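# Insert the peg fully into the block inside the box

## Task

Push the peg completely down into the hole of the block that sits on the floor of the open-topped box, and leave it seated there with the robot let go.

## Robot and tools

Robot: two six-joint arms, left_arm and right_arm, each ending in a two-finger parallel gripper. Each arm sits on a plate, and both plates hang from a shared frame behind them. A 'too close' warning treats a plate and its half of that frame as part of its arm. In the scene frame the origin is at table height, midway between the nominal bases. +z points up, +x points out over the table, and left_arm is on the +y side; these names do not match image sides. The calibrated bases are: left_arm at (+0.014, +0.181, +0.187) m, quat_wxyz (+0.999, -0.036, +0.003, -0.023); right_arm at (-0.043, -0.183, +0.187) m, quat_wxyz (+0.999, +0.036, +0.002, -0.015). Both are tilted slightly.

Frames: hand positions, orientations and wrist-camera poses are given in that arm's own base frame. The table and the fixed head cameras use the scene frame. The fingers point along the gripper's +z axis and close along its y axis. end_effector_position is the point between the finger pads, about 1 cm short of the tips. Printed hand poses can be a few cm off, more at long reach.

Joint order, base to gripper: waist, shoulder, elbow, wrist pitch, wrist yaw, wrist roll. Stated ranges in rad:
- waist -2.618 to 3.054
- shoulder 0.000 to 3.142
- elbow 0.000 to 3.142
- wrist pitch -1.571 to 1.571
- wrist yaw -1.571 to 1.571
- wrist roll -2.094 to 2.094
A target more than 0.059 rad outside a range, and farther out than the joint's current angle, is refused. Real ends may differ from the stated ones by up to 0.059 rad. A target past a real end is clipped to that end, and the result may then say 'joint sent to its limit'.

A ROW is always 14 numbers, even if only one arm should move. The first seven are left_arm: six absolute joint angles in rad, then the gripper opening. The last seven are the same for right_arm. The opening runs from -1 (closed) to +1 (fully open). All of these are absolute targets, not offsets. To keep a joint still, repeat its 'Joint targets' value. To leave a gripper alone, resend its current command, because 0 is itself a command (half open). Each control step, a joint's target is kept within 0.339 rad of its measured angle for waist, shoulder and elbow, and within 2.2 rad for the wrist joints. If a row would move a gripper more than 200 mm from where it is, that arm's targets are scaled back.

Tools:
- execute_actions(actions, cameras): actions is a list of actions. Each action is a list of 1 to 15 rows, one row per 1/30 s control step. If an action has fewer than 15 rows, its last row is held for the rest of the 15 steps (0.5 s). An empty list only returns the state and images.
- move(target, speed, blend, opening_speed, blocking, cameras): target is one 14-number row, or a list of up to 15 rows that share at most 10 s. All joints are interpolated together, so the hands travel on curves. The path does not avoid obstacles or the other arm. speed is the peak rate in rad/s of the joint with the farthest to go: 0.01 to 12.57, default 0.5. It can be one number or one per target. blend (rad) rounds the corners between listed targets; 0 means pass through each one exactly. opening_speed is how fast the grip command changes, per second on the -1..+1 scale, at least 0.2. Gripper changes in a later row are applied only once everything has come to rest at that row. blocking=false returns after about 0.5 s while the motion continues, and a new move replaces the running one. The 'move:' line reports the ending: done, off_target (at rest but a joint more than 0.035 rad from target), moving, held or fault, plus limits=held if steps were withheld. Neither done nor off_target tells you whether there is contact. Faster motion and targets set deeper past a contact hit and press harder.
- wait(seconds 0 to 10, cameras): lets time run; each arm keeps its last command.
- stop(cameras): brakes a running move. Braking needs some distance.
- zoom_image(camera, region=[x0,y0,x1,y1] in pixels, top-left origin, at most 504x504): enlarges part of that camera's latest image.
- read_manual(section='licences'): returns licence text only.
- finished_scene(scene = current scene number): ends the scene; cannot be undone. The goal must still hold with the robot let go.

Cameras: cam_head_left, cam_head_right, cam_left_wrist, cam_right_wrist, all 672x504. The cameras argument takes a list of these names. Omitted, null or ['all'] gives all of them; [] gives none; an unknown name invalidates the call.

Result lines:
- Joint positions (rad): per arm, the six joints, then the finger gap in m (0.093 when fully open). Joint velocities uses rad/s and m/s; 'within noise' means the arm is still.
- Joint targets: the angles currently being driven toward. Tool commands: the current grip commands.
- grip_measured: the gripper motor on the -1..+1 scale, possibly reading up to about 0.02 too open. Pads meet near -0.94, and each mm of object width adds about 0.0208. For a firm hold on a rigid, flat-sided part, send at least 0.24 below the reading for its width, and keep sending it. To release, send well above that reading.
- Joint torques (N m): include the arm's own weight, with a sign toward larger angles. Joints 1 to 3 wrap at ±28.
- Step readings appear only after execute_actions. 'joint command not followed' means the clearance check altered some steps.

Avoid: dropping the peg or releasing it while it moves; hitting or shoving hard; pressing the arms against each other, including one gripper closing on the other's fingers; knocking anything off the table. Don't hold loads or stay stretched out for long, and don't push toward poses the arm cannot reach. Motors heat up: a MOTOR HOT line appears at 75 °C, an OVER-TEMPERATURE FAULT at 90 °C folds that arm away for good, and at 100 °C the arm goes limp. Loose objects may occasionally get a small push from outside. The scene keeps running while you think, and the robot holds its last command or continues a running move.

Each tool is called after "Request:" by a JSON object that holds its "api" and its "payload".

## Session

Request:
{"api": "execute_actions", "payload": {"actions": []}}

Scene clock: 0.00 s.
left_arm: end_effector_position=(+0.3904, +0.0034, +0.0750) grip_measured=+1.000 end_effector_quat_wxyz=(+0.533, -0.034, +0.845, +0.014) | right_arm: end_effector_position=(+0.3826, -0.0317, +0.0874) grip_measured=+1.000 end_effector_quat_wxyz=(+0.563, +0.077, +0.822, -0.048)
Joint positions: left_arm=[-0.028 1.554 0.413 0.692 -0.086 -0.054 0.093] | right_arm=[-0.016 1.525 0.358 0.792 0.152 0.068 0.093]
Joint velocities: within noise
Joint torques (N m): no reading
Heat: left arm: 32 °C; right arm: 30 °C.
Joint targets: left_arm=[-0.028 1.547 0.422 0.695 -0.086 -0.054] | right_arm=[-0.016 1.516 0.368 0.802 0.152 0.068]
Tool commands: left_gripper/opening=+1.0 right_gripper/opening=+1.0

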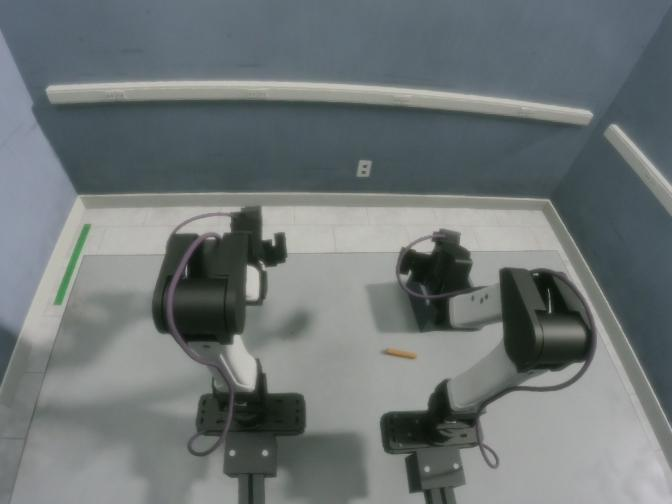

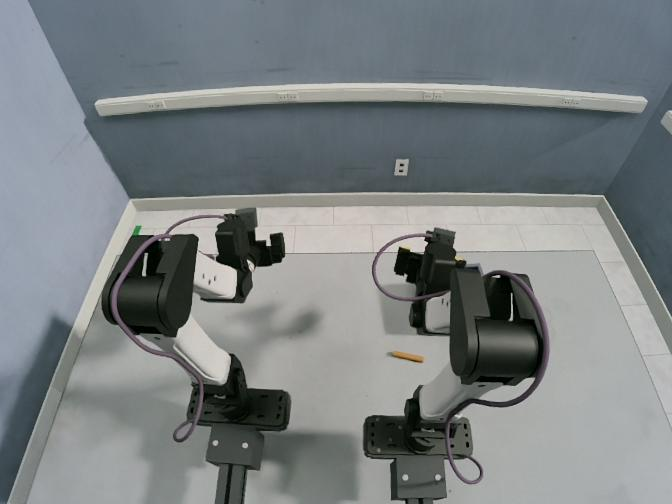

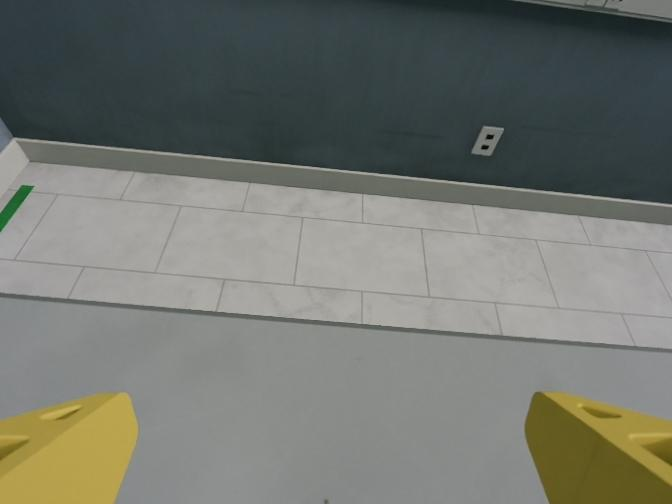

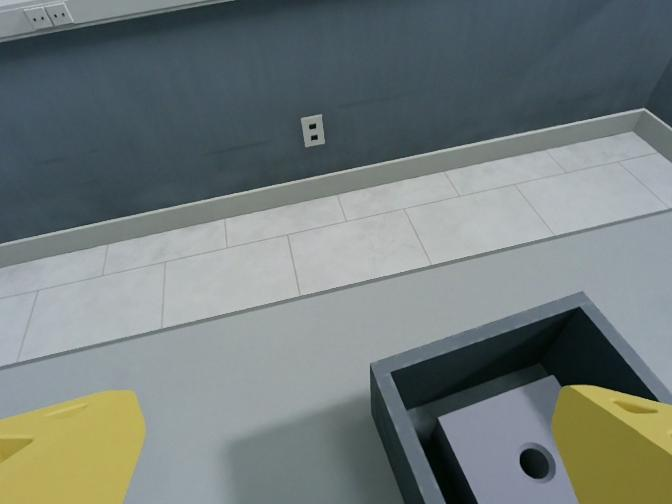

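Request:
{"api": "move", "payload": {"target": [-0.028,1.547,0.422,0.695,-0.086,-0.054,1,0.2,1.489,1.312,-1.394,0,0,1], "speed": 1.0}}

Scene clock: 53.57 s.
left_arm: end_effector_position=(+0.3904, +0.0034, +0.0750) grip_measured=+1.000 end_effector_quat_wxyz=(+0.533, -0.034, +0.845, +0.014) | right_arm: end_effector_position=(+0.2409, +0.0453, +0.1360) grip_measured=+1.000 end_effector_quat_wxyz=(-0.025, -0.090, +0.996, -0.007)
Joint positions: left_arm=[-0.028 1.554 0.413 0.692 -0.086 -0.054 0.093] | right_arm=[0.192 1.515 1.278 -1.385 0.009 0.012 0.093]
Joint velocities: within noise
Joint torques (N m): left_arm=[0.01 -4.53 5.93 2.19 -0.02 -0.04] | right_arm=[1.29 -7.5 10.4 0.02 -0.08 -0.11]
Heat: left arm: 33 °C; right arm: 33 °C.
Joint targets: left_arm=[-0.028 1.547 0.422 0.695 -0.086 -0.054] | right_arm=[0.200 1.489 1.312 -1.394 0.000 0.000]
move: done

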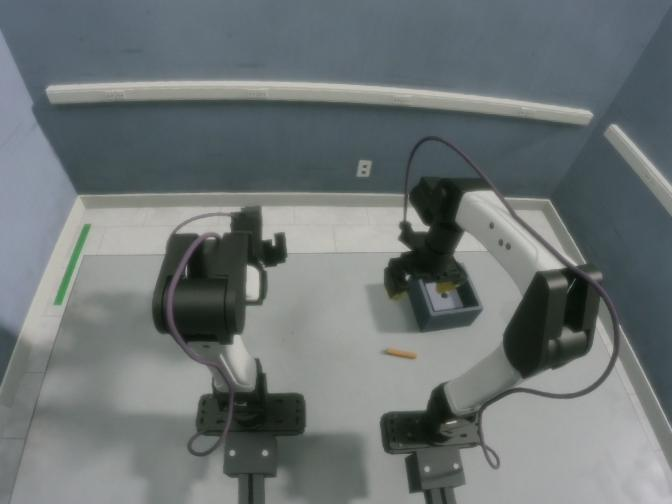

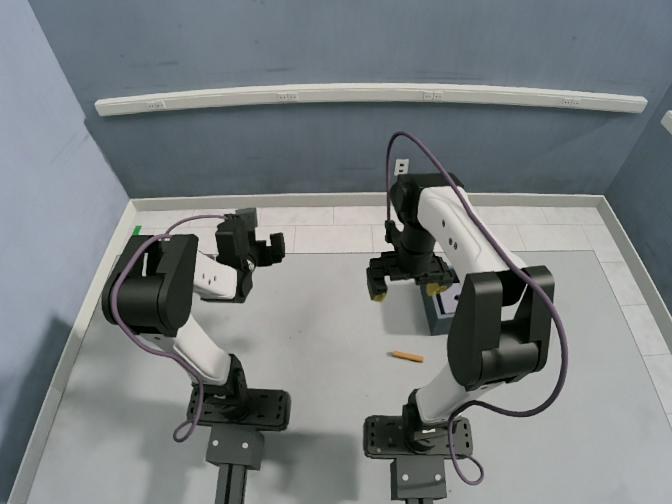

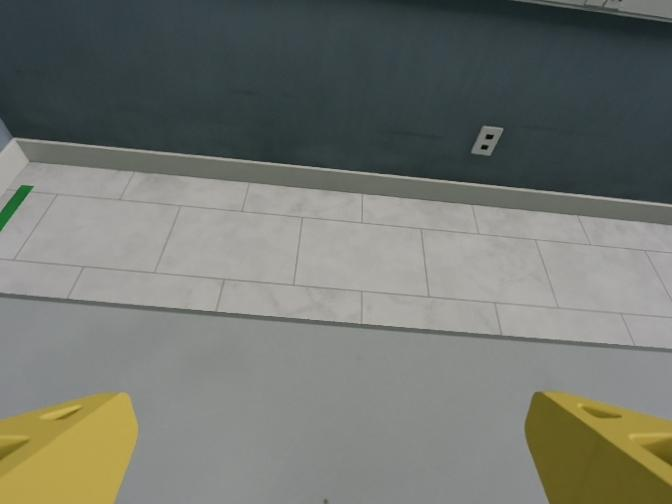

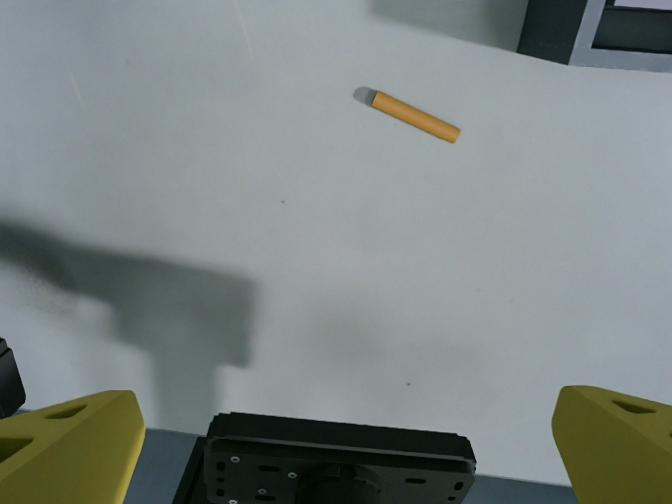

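Request:
{"api": "move", "payload": {"target": [-0.028,1.547,0.422,0.695,-0.086,-0.054,1,-0.15,1.806,1.734,-1.499,0,0,1], "speed": 1.0}}

Request:
{"api": "zoom_image", "payload": {"camera": "cam_head_right", "region": [320, 220, 520, 420]}}

Scene clock: 94.30 s.
left_arm: end_effector_position=(+0.3904, +0.0034, +0.0750) grip_measured=+1.000 end_effector_quat_wxyz=(+0.533, -0.034, +0.845, +0.014) | right_arm: end_effector_position=(+0.3208, -0.0488, +0.1644) grip_measured=+1.000 end_effector_quat_wxyz=(-0.008, +0.080, +0.997, -0.001)
Joint positions: left_arm=[-0.028 1.554 0.413 0.692 -0.086 -0.054 0.093] | right_arm=[-0.149 1.796 1.699 -1.49 0.003 0.01 0.093]
Joint velocities: within noise
Joint torques (N m): left_arm=[-0.01 -4.62 5.93 2.19 -0.01 -0.05] | right_arm=[0.51 -7.2 10.35 0.03 0 -0.06]
Heat: left arm: 33 °C; right arm: 37 °C.
Joint targets: left_arm=[-0.028 1.547 0.422 0.695 -0.086 -0.054] | right_arm=[-0.150 1.806 1.734 -1.499 0.000 0.000]
move: done

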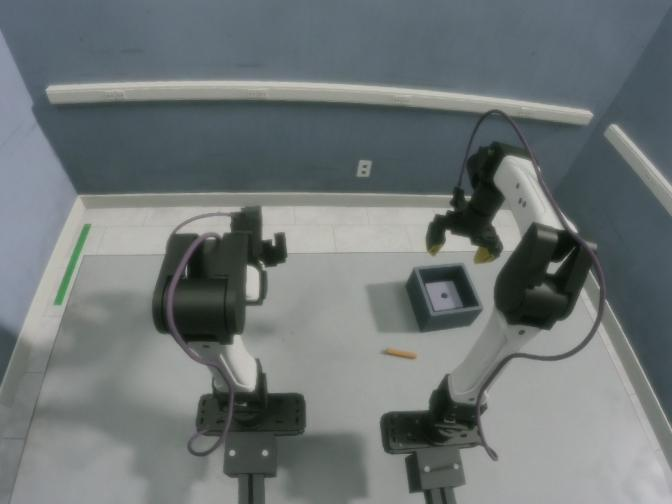

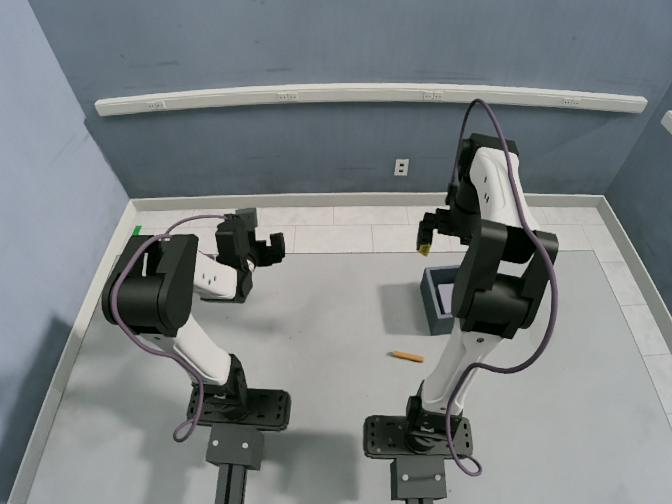

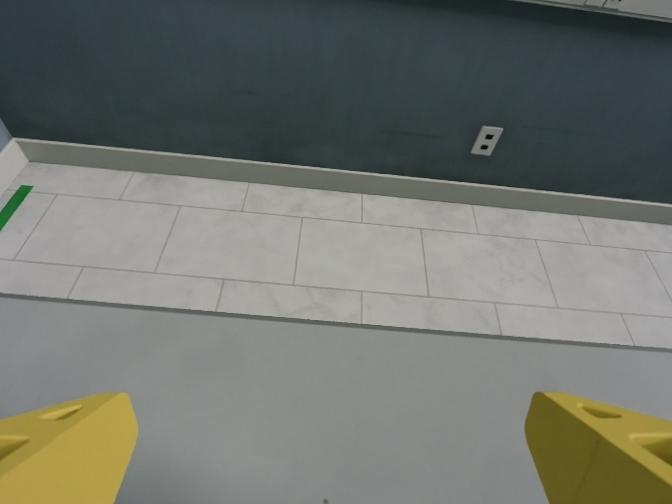

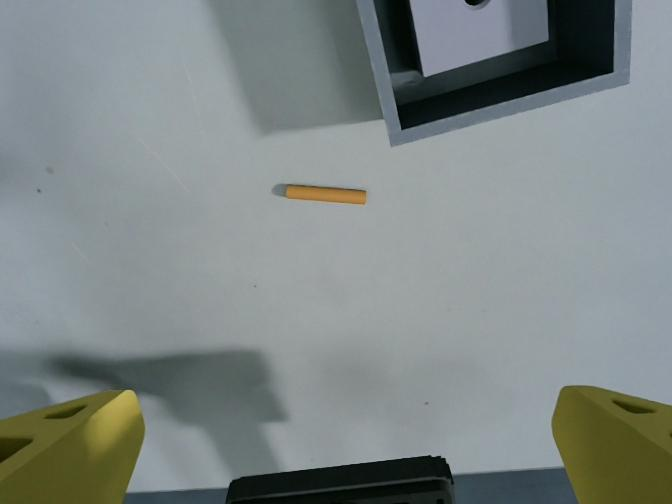

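Scaled by 2.520.

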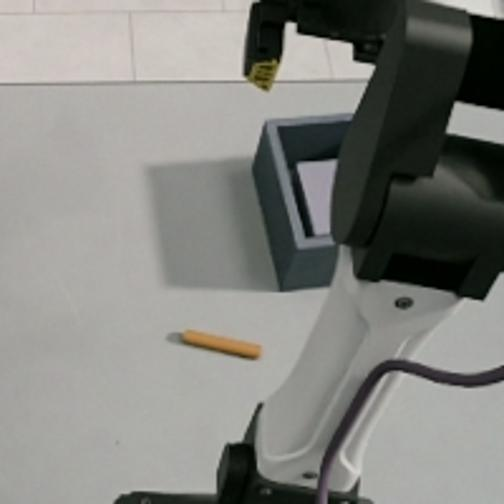

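Request:
{"api": "zoom_image", "payload": {"camera": "cam_head_left", "region": [370, 240, 520, 370]}}

Request:
{"api": "zoom_image", "payload": {"camera": "cam_right_wrist", "region": [250, 0, 672, 220]}}

Scaled by 3.360.

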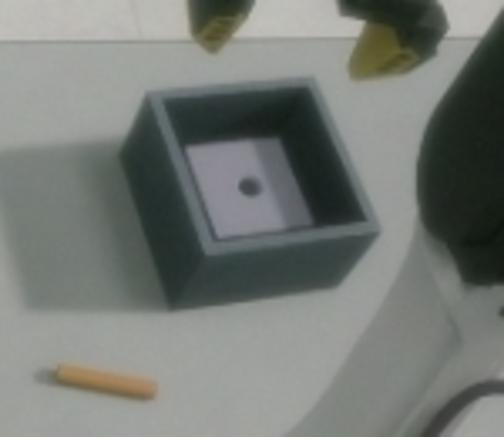

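Scaled by 1.194.

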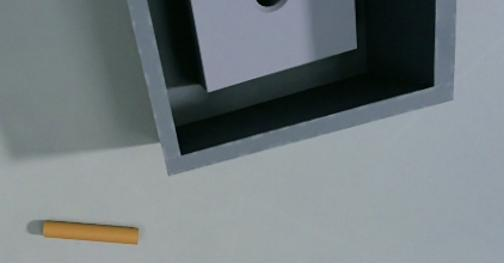

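Request:
{"api": "move", "payload": {"target": [-0.028,1.547,0.422,0.695,-0.086,-0.054,1,0.124,2.093,0.871,-0.447,0.318,-1.205,0.3], "speed": 1.0}}

Request:
{"api": "zoom_image", "payload": {"camera": "cam_head_left", "region": [340, 240, 520, 400]}}

Request:
{"api": "zoom_image", "payload": {"camera": "cam_head_right", "region": [320, 240, 500, 400]}}

Scene clock: 182.80 s.
left_arm: end_effector_position=(+0.3904, +0.0034, +0.0750) grip_measured=+1.000 end_effector_quat_wxyz=(+0.533, -0.034, +0.845, +0.014) | right_arm: end_effector_position=(+0.2738, -0.0200, -0.0977) grip_measured=+0.302 end_effector_quat_wxyz=(-0.122, -0.607, +0.778, -0.109)
Joint positions: left_arm=[-0.028 1.554 0.413 0.692 -0.086 -0.054 0.093] | right_arm=[0.118 2.086 0.877 -0.461 0.314 -1.193 0.06]
Joint velocities: within noise
Joint torques (N m): left_arm=[-0.02 -4.59 5.9 2.2 -0.02 -0.05] | right_arm=[1.32 -7.15 3.52 0.08 0.17 -0.1]
Heat: left arm: 35 °C; right arm: 39 °C.
Joint targets: left_arm=[-0.028 1.547 0.422 0.695 -0.086 -0.054] | right_arm=[0.124 2.093 0.871 -0.447 0.318 -1.205]
move: done

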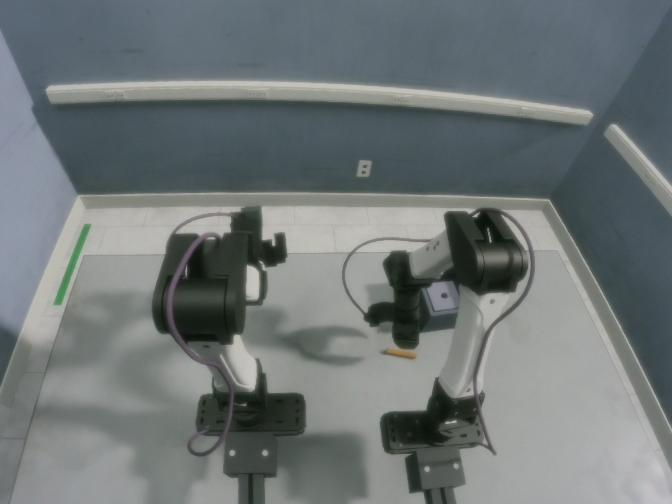

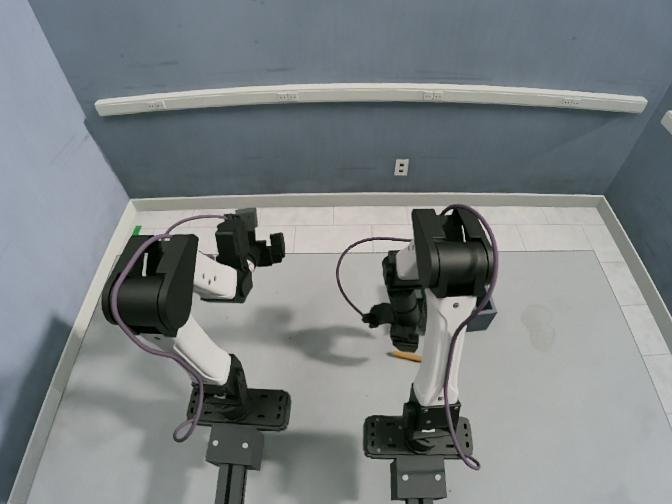

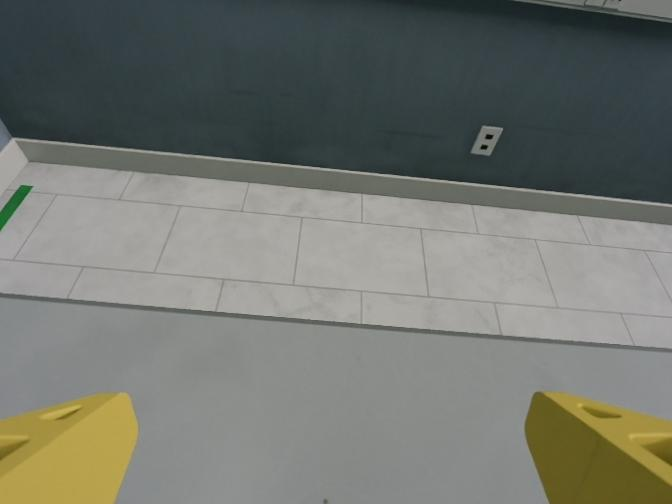

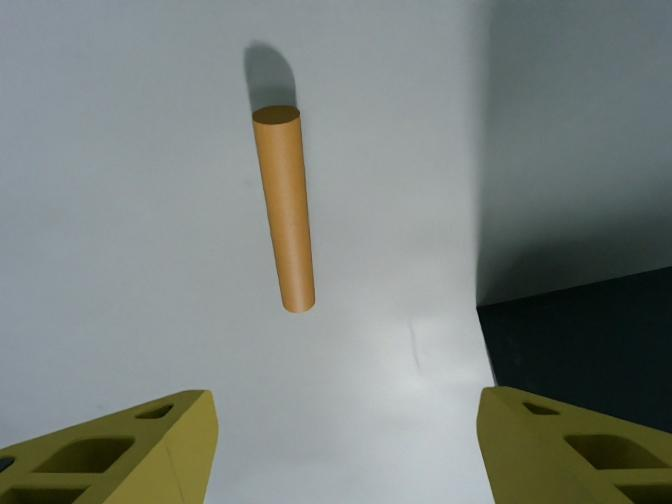

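Scaled by 2.800.

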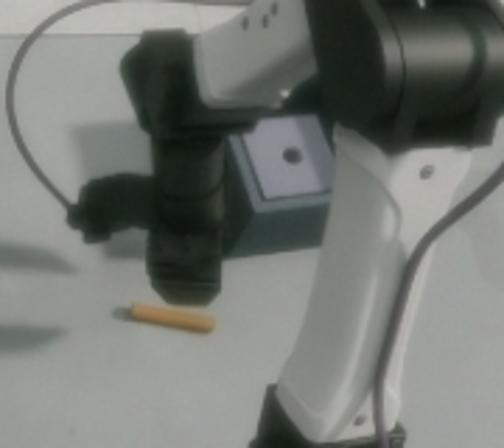

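Scaled by 2.800.

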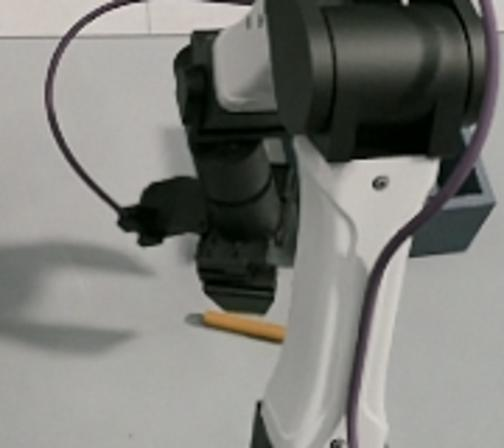

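Request:
{"api": "move", "payload": {"target": [-0.028,1.547,0.422,0.695,-0.086,-0.054,1,0.1935,2.22,0.82,-0.291,0.311,-1.133,0.3], "speed": 0.5, "cameras": ["cam_right_wrist","cam_head_left"]}}

Scene clock: 200.17 s.
left_arm: end_effector_position=(+0.3904, +0.0034, +0.0750) grip_measured=+1.000 end_effector_quat_wxyz=(+0.533, -0.034, +0.845, +0.014) | right_arm: end_effector_position=(+0.2594, -0.0040, -0.1368) grip_measured=+0.302 end_effector_quat_wxyz=(-0.124, -0.617, +0.769, -0.112)
Joint positions: left_arm=[-0.028 1.554 0.413 0.692 -0.086 -0.054 0.093] | right_arm=[0.187 2.211 0.826 -0.305 0.315 -1.145 0.06]
Joint velocities: within noise
Joint torques (N m): left_arm=[0.01 -4.6 5.9 2.2 -0.01 -0.06] | right_arm=[1.2 -7.06 2.54 0.06 0.11 0.18]
Heat: left arm: 36 °C; right arm: 37 °C.
Joint targets: left_arm=[-0.028 1.547 0.422 0.695 -0.086 -0.054] | right_arm=[0.194 2.220 0.820 -0.291 0.311 -1.133]
move: done
Images, in order (width x height): cam_head_left 672x504, cam_right_wrist 672x504.

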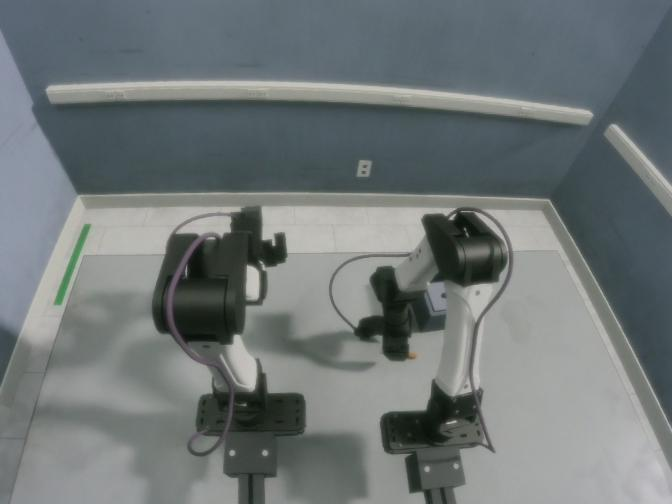

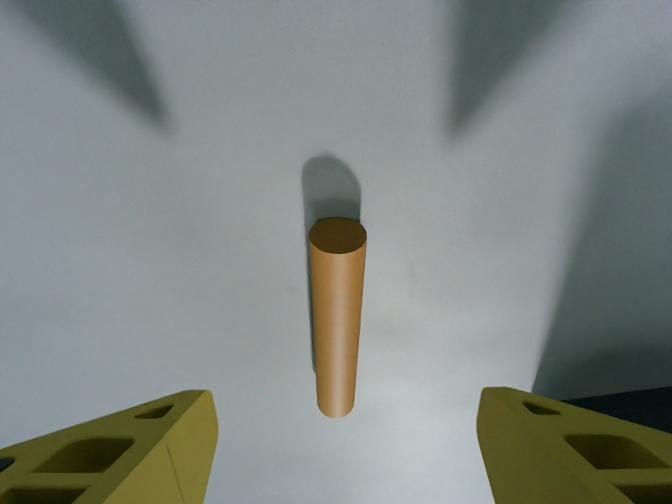

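Request:
{"api": "move", "payload": {"target": [[-0.028,1.547,0.422,0.695,-0.086,-0.054,1,0.232,2.358,0.852,-0.197,0.306,-1.092,0.3]], "speed": 0.4, "cameras": ["cam_right_wrist","cam_head_left"]}}

Scene clock: 216.50 s.
left_arm: end_effector_position=(+0.3904, +0.0034, +0.0750) grip_measured=+1.000 end_effector_quat_wxyz=(+0.533, -0.034, +0.845, +0.014) | right_arm: end_effector_position=(+0.2501, +0.0036, -0.1707) grip_measured=+0.302 end_effector_quat_wxyz=(-0.134, -0.617, +0.768, -0.110)
Joint positions: left_arm=[-0.028 1.554 0.413 0.692 -0.086 -0.054 0.093] | right_arm=[0.225 2.348 0.837 -0.21 0.315 -1.105 0.06]
Joint velocities: within noise
Joint torques (N m): left_arm=[0.02 -4.57 5.93 2.2 -0.01 -0.05] | right_arm=[1.39 -7.24 3.75 0.02 0.05 0.21]
Heat: left arm: 36 °C; right arm: 35 °C.
Joint targets: left_arm=[-0.028 1.547 0.422 0.695 -0.086 -0.054] | right_arm=[0.232 2.358 0.852 -0.197 0.306 -1.092]
move: done
Images, in order (width x height): cam_head_left 672x504, cam_right_wrist 672x504.

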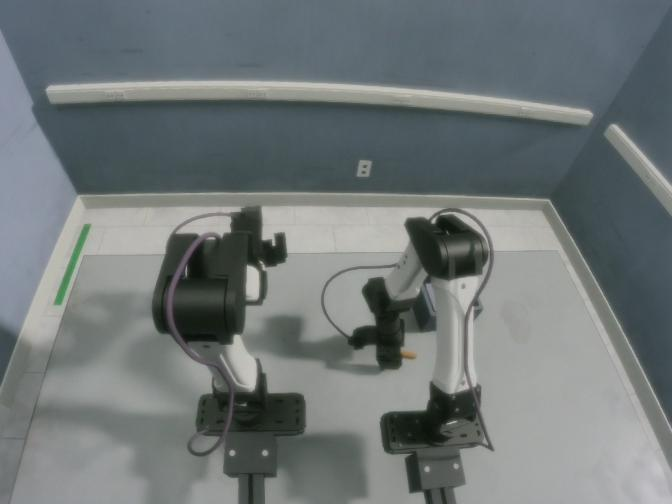

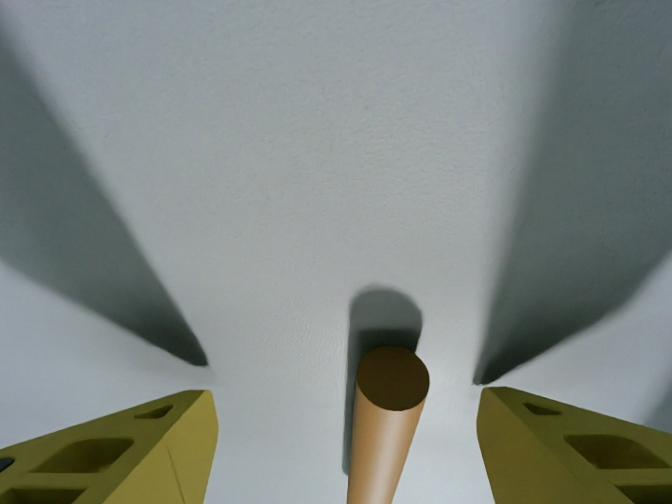

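Request:
{"api": "move", "payload": {"target": [[-0.028,1.547,0.422,0.695,-0.086,-0.054,1,0.1935,2.361,0.865,-0.195,0.311,-1.133,0.3],[-0.028,1.547,0.422,0.695,-0.086,-0.054,1,0.1935,2.361,0.865,-0.195,0.311,-1.133,-0.95]], "speed": 0.4, "opening_speed": 2, "cameras": ["cam_right_wrist","cam_head_left"]}}

Scene clock: 225.63 s.
left_arm: end_effector_position=(+0.3904, +0.0034, +0.0750) grip_measured=+1.000 end_effector_quat_wxyz=(+0.533, -0.034, +0.845, +0.014) | right_arm: end_effector_position=(+0.2566, -0.0013, -0.1702) grip_measured=-0.876 end_effector_quat_wxyz=(-0.129, -0.613, +0.771, -0.111)
Joint positions: left_arm=[-0.028 1.554 0.413 0.692 -0.086 -0.054 0.093] | right_arm=[0.2 2.348 0.85 -0.207 0.315 -1.122 0.003]
Joint velocities: within noise
Joint torques (N m): left_arm=[-0.01 -4.62 5.96 2.19 -0.02 -0.04] | right_arm=[0.09 -6.99 3.9 0 0.1 -0.1]
Heat: left arm: 36 °C; right arm: 35 °C.
Joint targets: left_arm=[-0.028 1.547 0.422 0.695 -0.086 -0.054] | right_arm=[0.193 2.361 0.865 -0.195 0.311 -1.133]
move: done
Images, in order (width x height): cam_head_left 672x504, cam_right_wrist 672x504.

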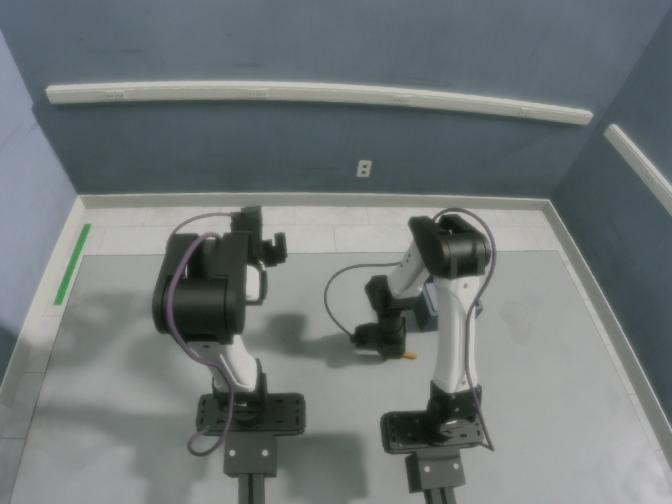

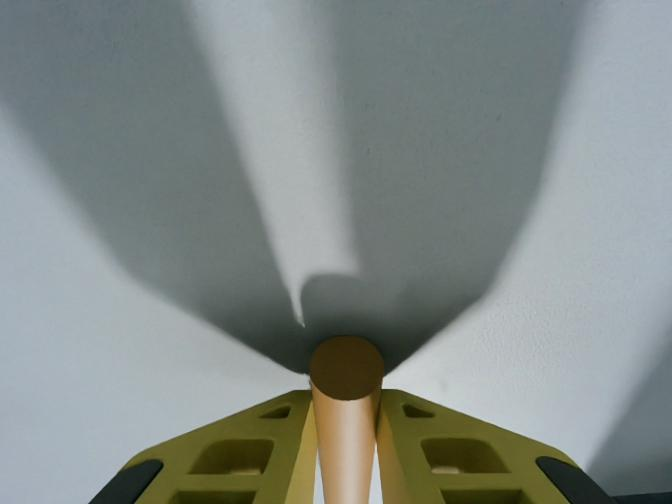

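Request:
{"api": "move", "payload": {"target": [[-0.028,1.547,0.422,0.695,-0.086,-0.054,1,0.15,2.0,0.87,-0.447,0.318,-1.2,-0.95],[-0.028,1.547,0.422,0.695,-0.086,-0.054,1,-0.032,2.3,0.892,-0.15,-1.237,-1.577,-0.95],[-0.028,1.547,0.422,0.695,-0.086,-0.054,1,-0.032,2.47,0.892,0.008,-1.237,-1.577,-0.95]], "speed": 0.8, "blend": 0.1}}

Request:
{"api": "zoom_image", "payload": {"camera": "cam_head_left", "region": [280, 200, 480, 400]}}

Request:
{"api": "zoom_image", "payload": {"camera": "cam_head_right", "region": [280, 200, 480, 400]}}

Scene clock: 267.93 s.
left_arm: end_effector_position=(+0.3904, +0.0034, +0.0750) grip_measured=+1.000 end_effector_quat_wxyz=(+0.533, -0.034, +0.845, +0.014) | right_arm: end_effector_position=(+0.2839, +0.1509, -0.0993) grip_measured=-0.862 end_effector_quat_wxyz=(-0.402, +0.567, -0.593, -0.406)
Joint positions: left_arm=[-0.028 1.554 0.413 0.692 -0.086 -0.054 0.093] | right_arm=[-0.025 2.465 0.881 -0.007 -1.216 -1.566 0.004]
Joint velocities: within noise
Joint torques (N m): left_arm=[-0.03 -4.63 5.94 2.2 -0.02 -0.04] | right_arm=[0.12 -8.13 3.15 0.23 -0.76 -0.07]
Heat: left arm: 37 °C; right arm: 34 °C.
Joint targets: left_arm=[-0.028 1.547 0.422 0.695 -0.086 -0.054] | right_arm=[-0.032 2.470 0.892 0.008 -1.237 -1.577]
move: done; blend cut to 0.085 rad at target 2

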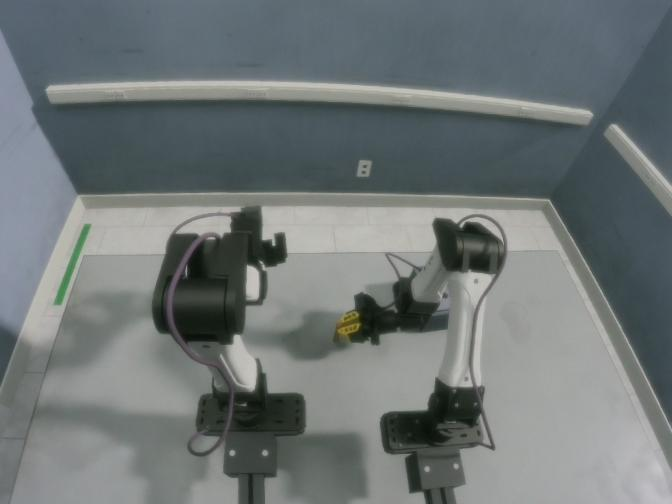

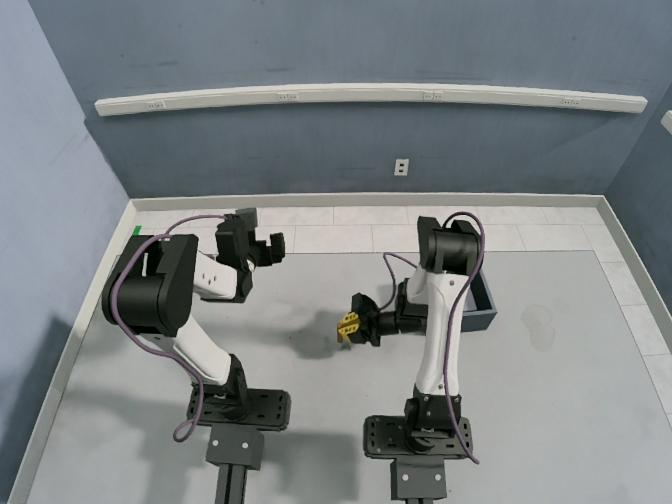

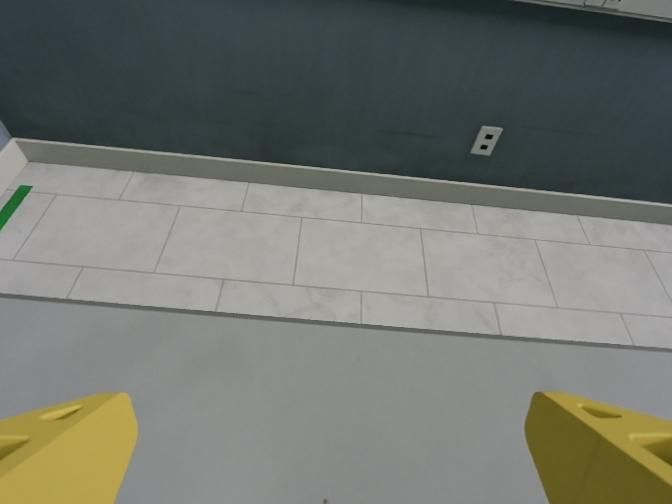

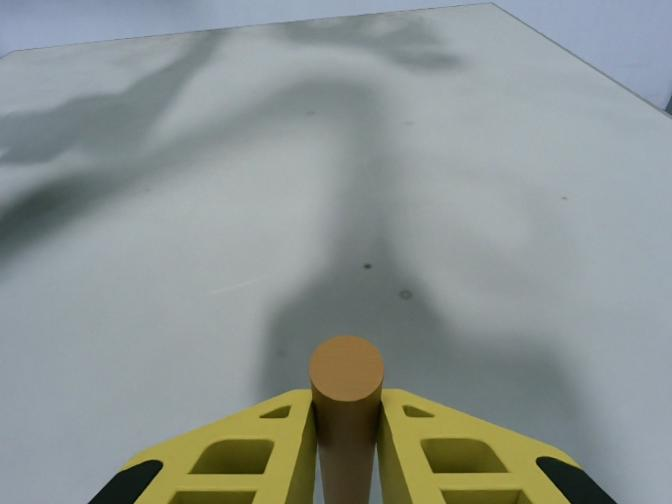

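Scaled by 2.520.

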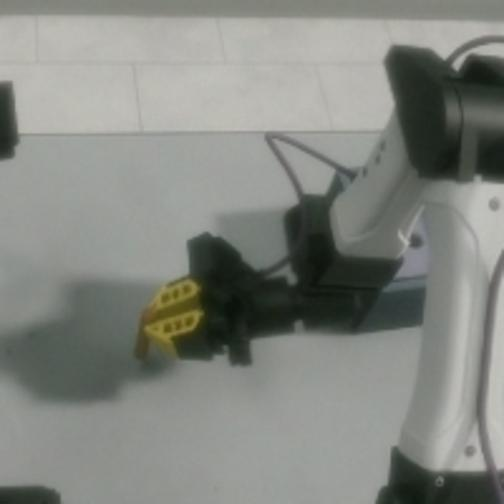

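Scaled by 2.520.

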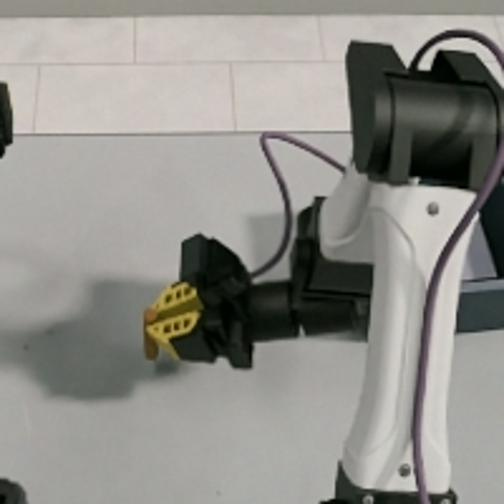

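Request:
{"api": "move", "payload": {"target": [-0.028,1.547,0.422,0.695,-0.086,-0.054,1,-0.032,2.604,0.949,0.085,-1.237,-1.577,-0.95], "speed": 0.4, "cameras": ["cam_right_wrist","cam_head_left","cam_head_right"]}}

Request:
{"api": "zoom_image", "payload": {"camera": "cam_head_left", "region": [300, 280, 400, 380]}}

Request:
{"api": "zoom_image", "payload": {"camera": "cam_head_right", "region": [300, 280, 400, 380]}}

Scene clock: 275.77 s.
left_arm: end_effector_position=(+0.3904, +0.0034, +0.0750) grip_measured=+1.000 end_effector_quat_wxyz=(+0.533, -0.034, +0.845, +0.014) | right_arm: end_effector_position=(+0.2850, +0.1514, -0.1281) grip_measured=-0.862 end_effector_quat_wxyz=(-0.406, +0.566, -0.591, -0.408)
Joint positions: left_arm=[-0.028 1.554 0.413 0.692 -0.086 -0.054 0.093] | right_arm=[-0.025 2.59 0.933 0.066 -1.226 -1.566 0.004]
Joint velocities: within noise
Joint torques (N m): left_arm=[-0.02 -4.59 5.93 2.19 0 -0.05] | right_arm=[0.09 -7.66 3.11 0.27 -0.64 -0.08]
Heat: left arm: 37 °C; right arm: 34 °C.
Joint targets: left_arm=[-0.028 1.547 0.422 0.695 -0.086 -0.054] | right_arm=[-0.032 2.604 0.949 0.085 -1.237 -1.577]
move: done
Images, in order (width x height): cam_head_left 672x504, cam_head_right 672x504, cam_right_wrist 672x504.

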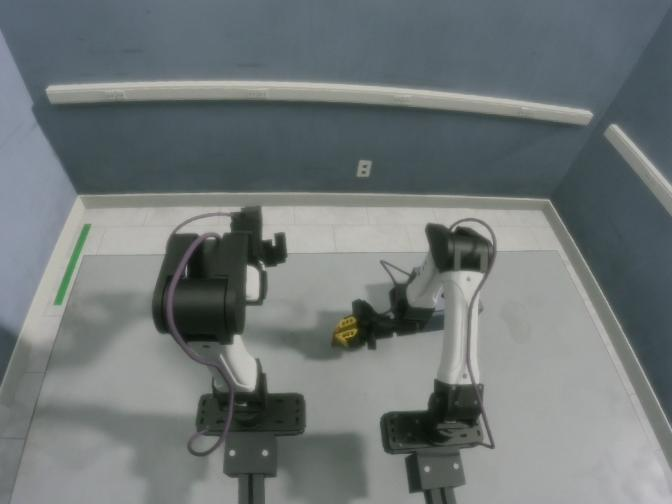

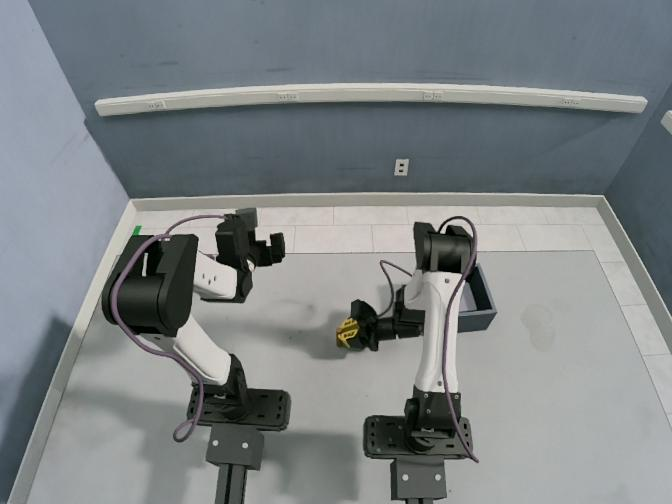

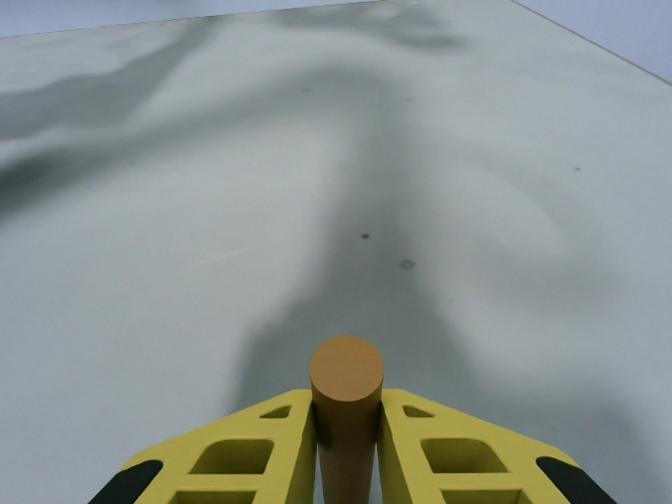

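Scaled by 5.040.

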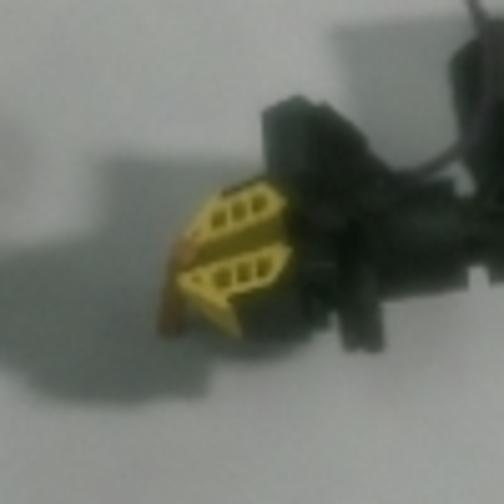

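Scaled by 5.040.

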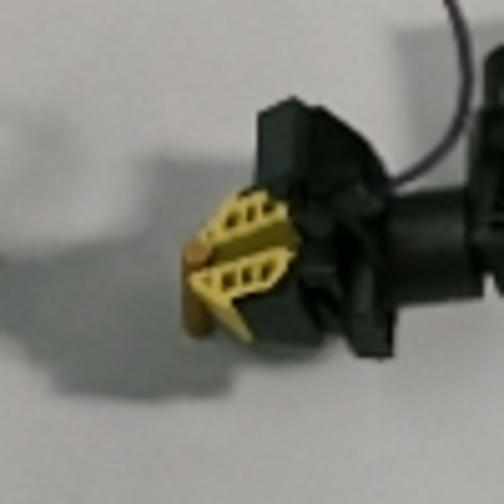

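Request:
{"api": "move", "payload": {"target": [-0.028,1.547,0.422,0.695,-0.086,-0.054,1,-0.032,2.63,0.96,0.1,-1.237,-1.577,-0.95], "speed": 0.1, "cameras": ["cam_right_wrist"]}}

Request:
{"api": "move", "payload": {"target": [-0.028,1.547,0.422,0.695,-0.086,-0.054,1,-0.032,2.645,0.966,0.109,-1.237,-1.577,-0.95], "speed": 0.1, "cameras": ["cam_right_wrist"]}}

Request:
{"api": "move", "payload": {"target": [-0.028,1.547,0.422,0.695,-0.086,-0.054,1,-0.032,2.66,0.972,0.117,-1.237,-1.577,-0.95], "speed": 0.1, "cameras": ["cam_right_wrist"]}}

Request:
{"api": "zoom_image", "payload": {"camera": "cam_right_wrist", "region": [236, 300, 456, 504]}}

Scene clock: 282.30 s.
left_arm: end_effector_position=(+0.3904, +0.0034, +0.0750) grip_measured=+1.000 end_effector_quat_wxyz=(+0.533, -0.034, +0.845, +0.014) | right_arm: end_effector_position=(+0.2862, +0.1528, -0.1286) grip_measured=-0.862 end_effector_quat_wxyz=(-0.414, +0.561, -0.585, -0.415)
Joint positions: left_arm=[-0.028 1.554 0.413 0.692 -0.086 -0.054 0.093] | right_arm=[-0.025 2.609 0.945 0.076 -1.253 -1.566 0.004]
Joint velocities: within noise
Joint torques (N m): left_arm=[-0.01 -4.6 5.9 2.19 -0.02 -0.06] | right_arm=[0.12 -7.1 2.95 0.32 -0.41 -0.08]
Heat: left arm: 37 °C; right arm: 35 °C.
Joint targets: left_arm=[-0.028 1.547 0.422 0.695 -0.086 -0.054] | right_arm=[-0.032 2.630 0.960 0.100 -1.237 -1.577]
move: done
Images, in order (width x height): cam_right_wrist 672x504.

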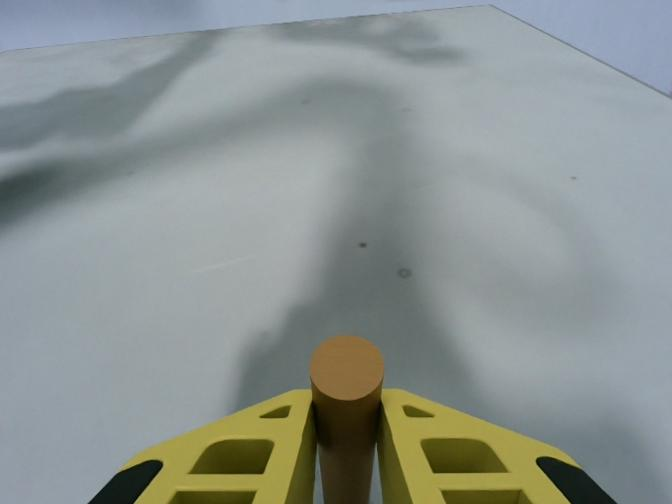

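Scene clock: 283.03 s.
left_arm: end_effector_position=(+0.3904, +0.0034, +0.0750) grip_measured=+1.000 end_effector_quat_wxyz=(+0.533, -0.034, +0.845, +0.014) | right_arm: end_effector_position=(+0.2865, +0.1533, -0.1290) grip_measured=-0.862 end_effector_quat_wxyz=(-0.419, +0.557, -0.582, -0.419)
Joint positions: left_arm=[-0.028 1.554 0.413 0.692 -0.086 -0.054 0.093] | right_arm=[-0.027 2.621 0.951 0.083 -1.27 -1.566 0.004]
Joint velocities: within noise
Joint torques (N m): left_arm=[-0.03 -4.59 5.93 2.2 -0.02 -0.05] | right_arm=[0.23 -6.76 2.85 0.36 -0.24 -0.07]
Heat: left arm: 37 °C; right arm: 35 °C.
Joint targets: left_arm=[-0.028 1.547 0.422 0.695 -0.086 -0.054] | right_arm=[-0.032 2.645 0.966 0.109 -1.237 -1.577]
move: done
Images, in order (width x height): cam_right_wrist 672x504.

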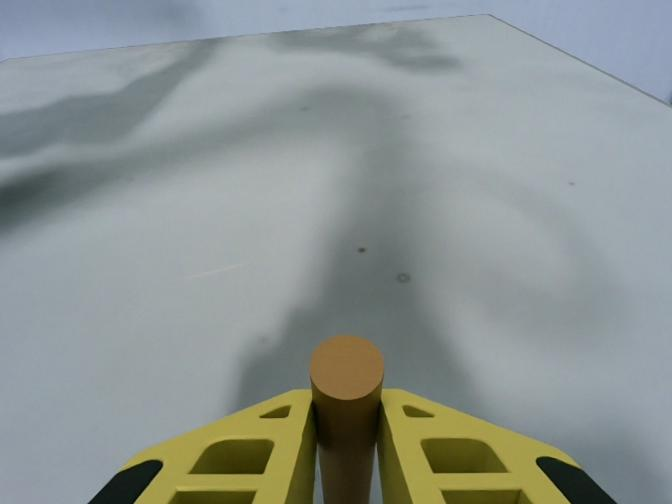

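Scene clock: 283.77 s.
left_arm: end_effector_position=(+0.3904, +0.0034, +0.0750) grip_measured=+1.000 end_effector_quat_wxyz=(+0.533, -0.034, +0.845, +0.014) | right_arm: end_effector_position=(+0.2868, +0.1541, -0.1292) grip_measured=-0.862 end_effector_quat_wxyz=(-0.424, +0.554, -0.578, -0.424)
Joint positions: left_arm=[-0.028 1.554 0.413 0.692 -0.086 -0.054 0.093] | right_arm=[-0.027 2.633 0.957 0.089 -1.286 -1.566 0.004]
Joint velocities: within noise
Joint torques (N m): left_arm=[-0.01 -4.59 5.89 2.19 -0.01 -0.06] | right_arm=[0.29 -6.6 2.7 0.38 -0.11 -0.09]
Heat: left arm: 37 °C; right arm: 34 °C.
Joint targets: left_arm=[-0.028 1.547 0.422 0.695 -0.086 -0.054] | right_arm=[-0.032 2.660 0.972 0.117 -1.237 -1.577]
move: off_target (right_arm); right_arm: the wrist yaw is farthest, 0.049 rad from its target
Images, in order (width x height): cam_right_wrist 672x504.

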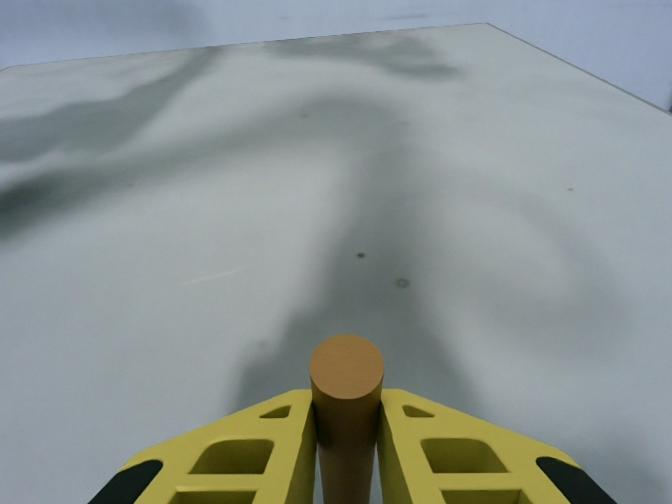

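Scaled by 2.291.

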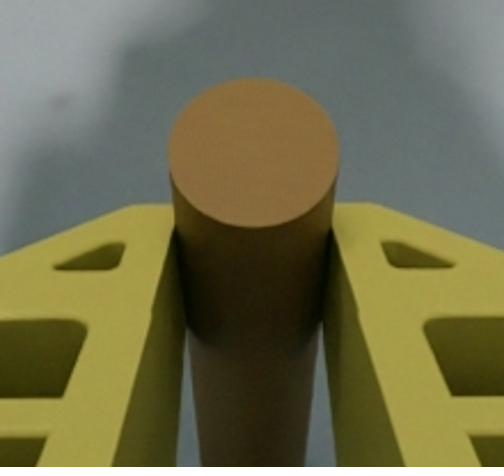

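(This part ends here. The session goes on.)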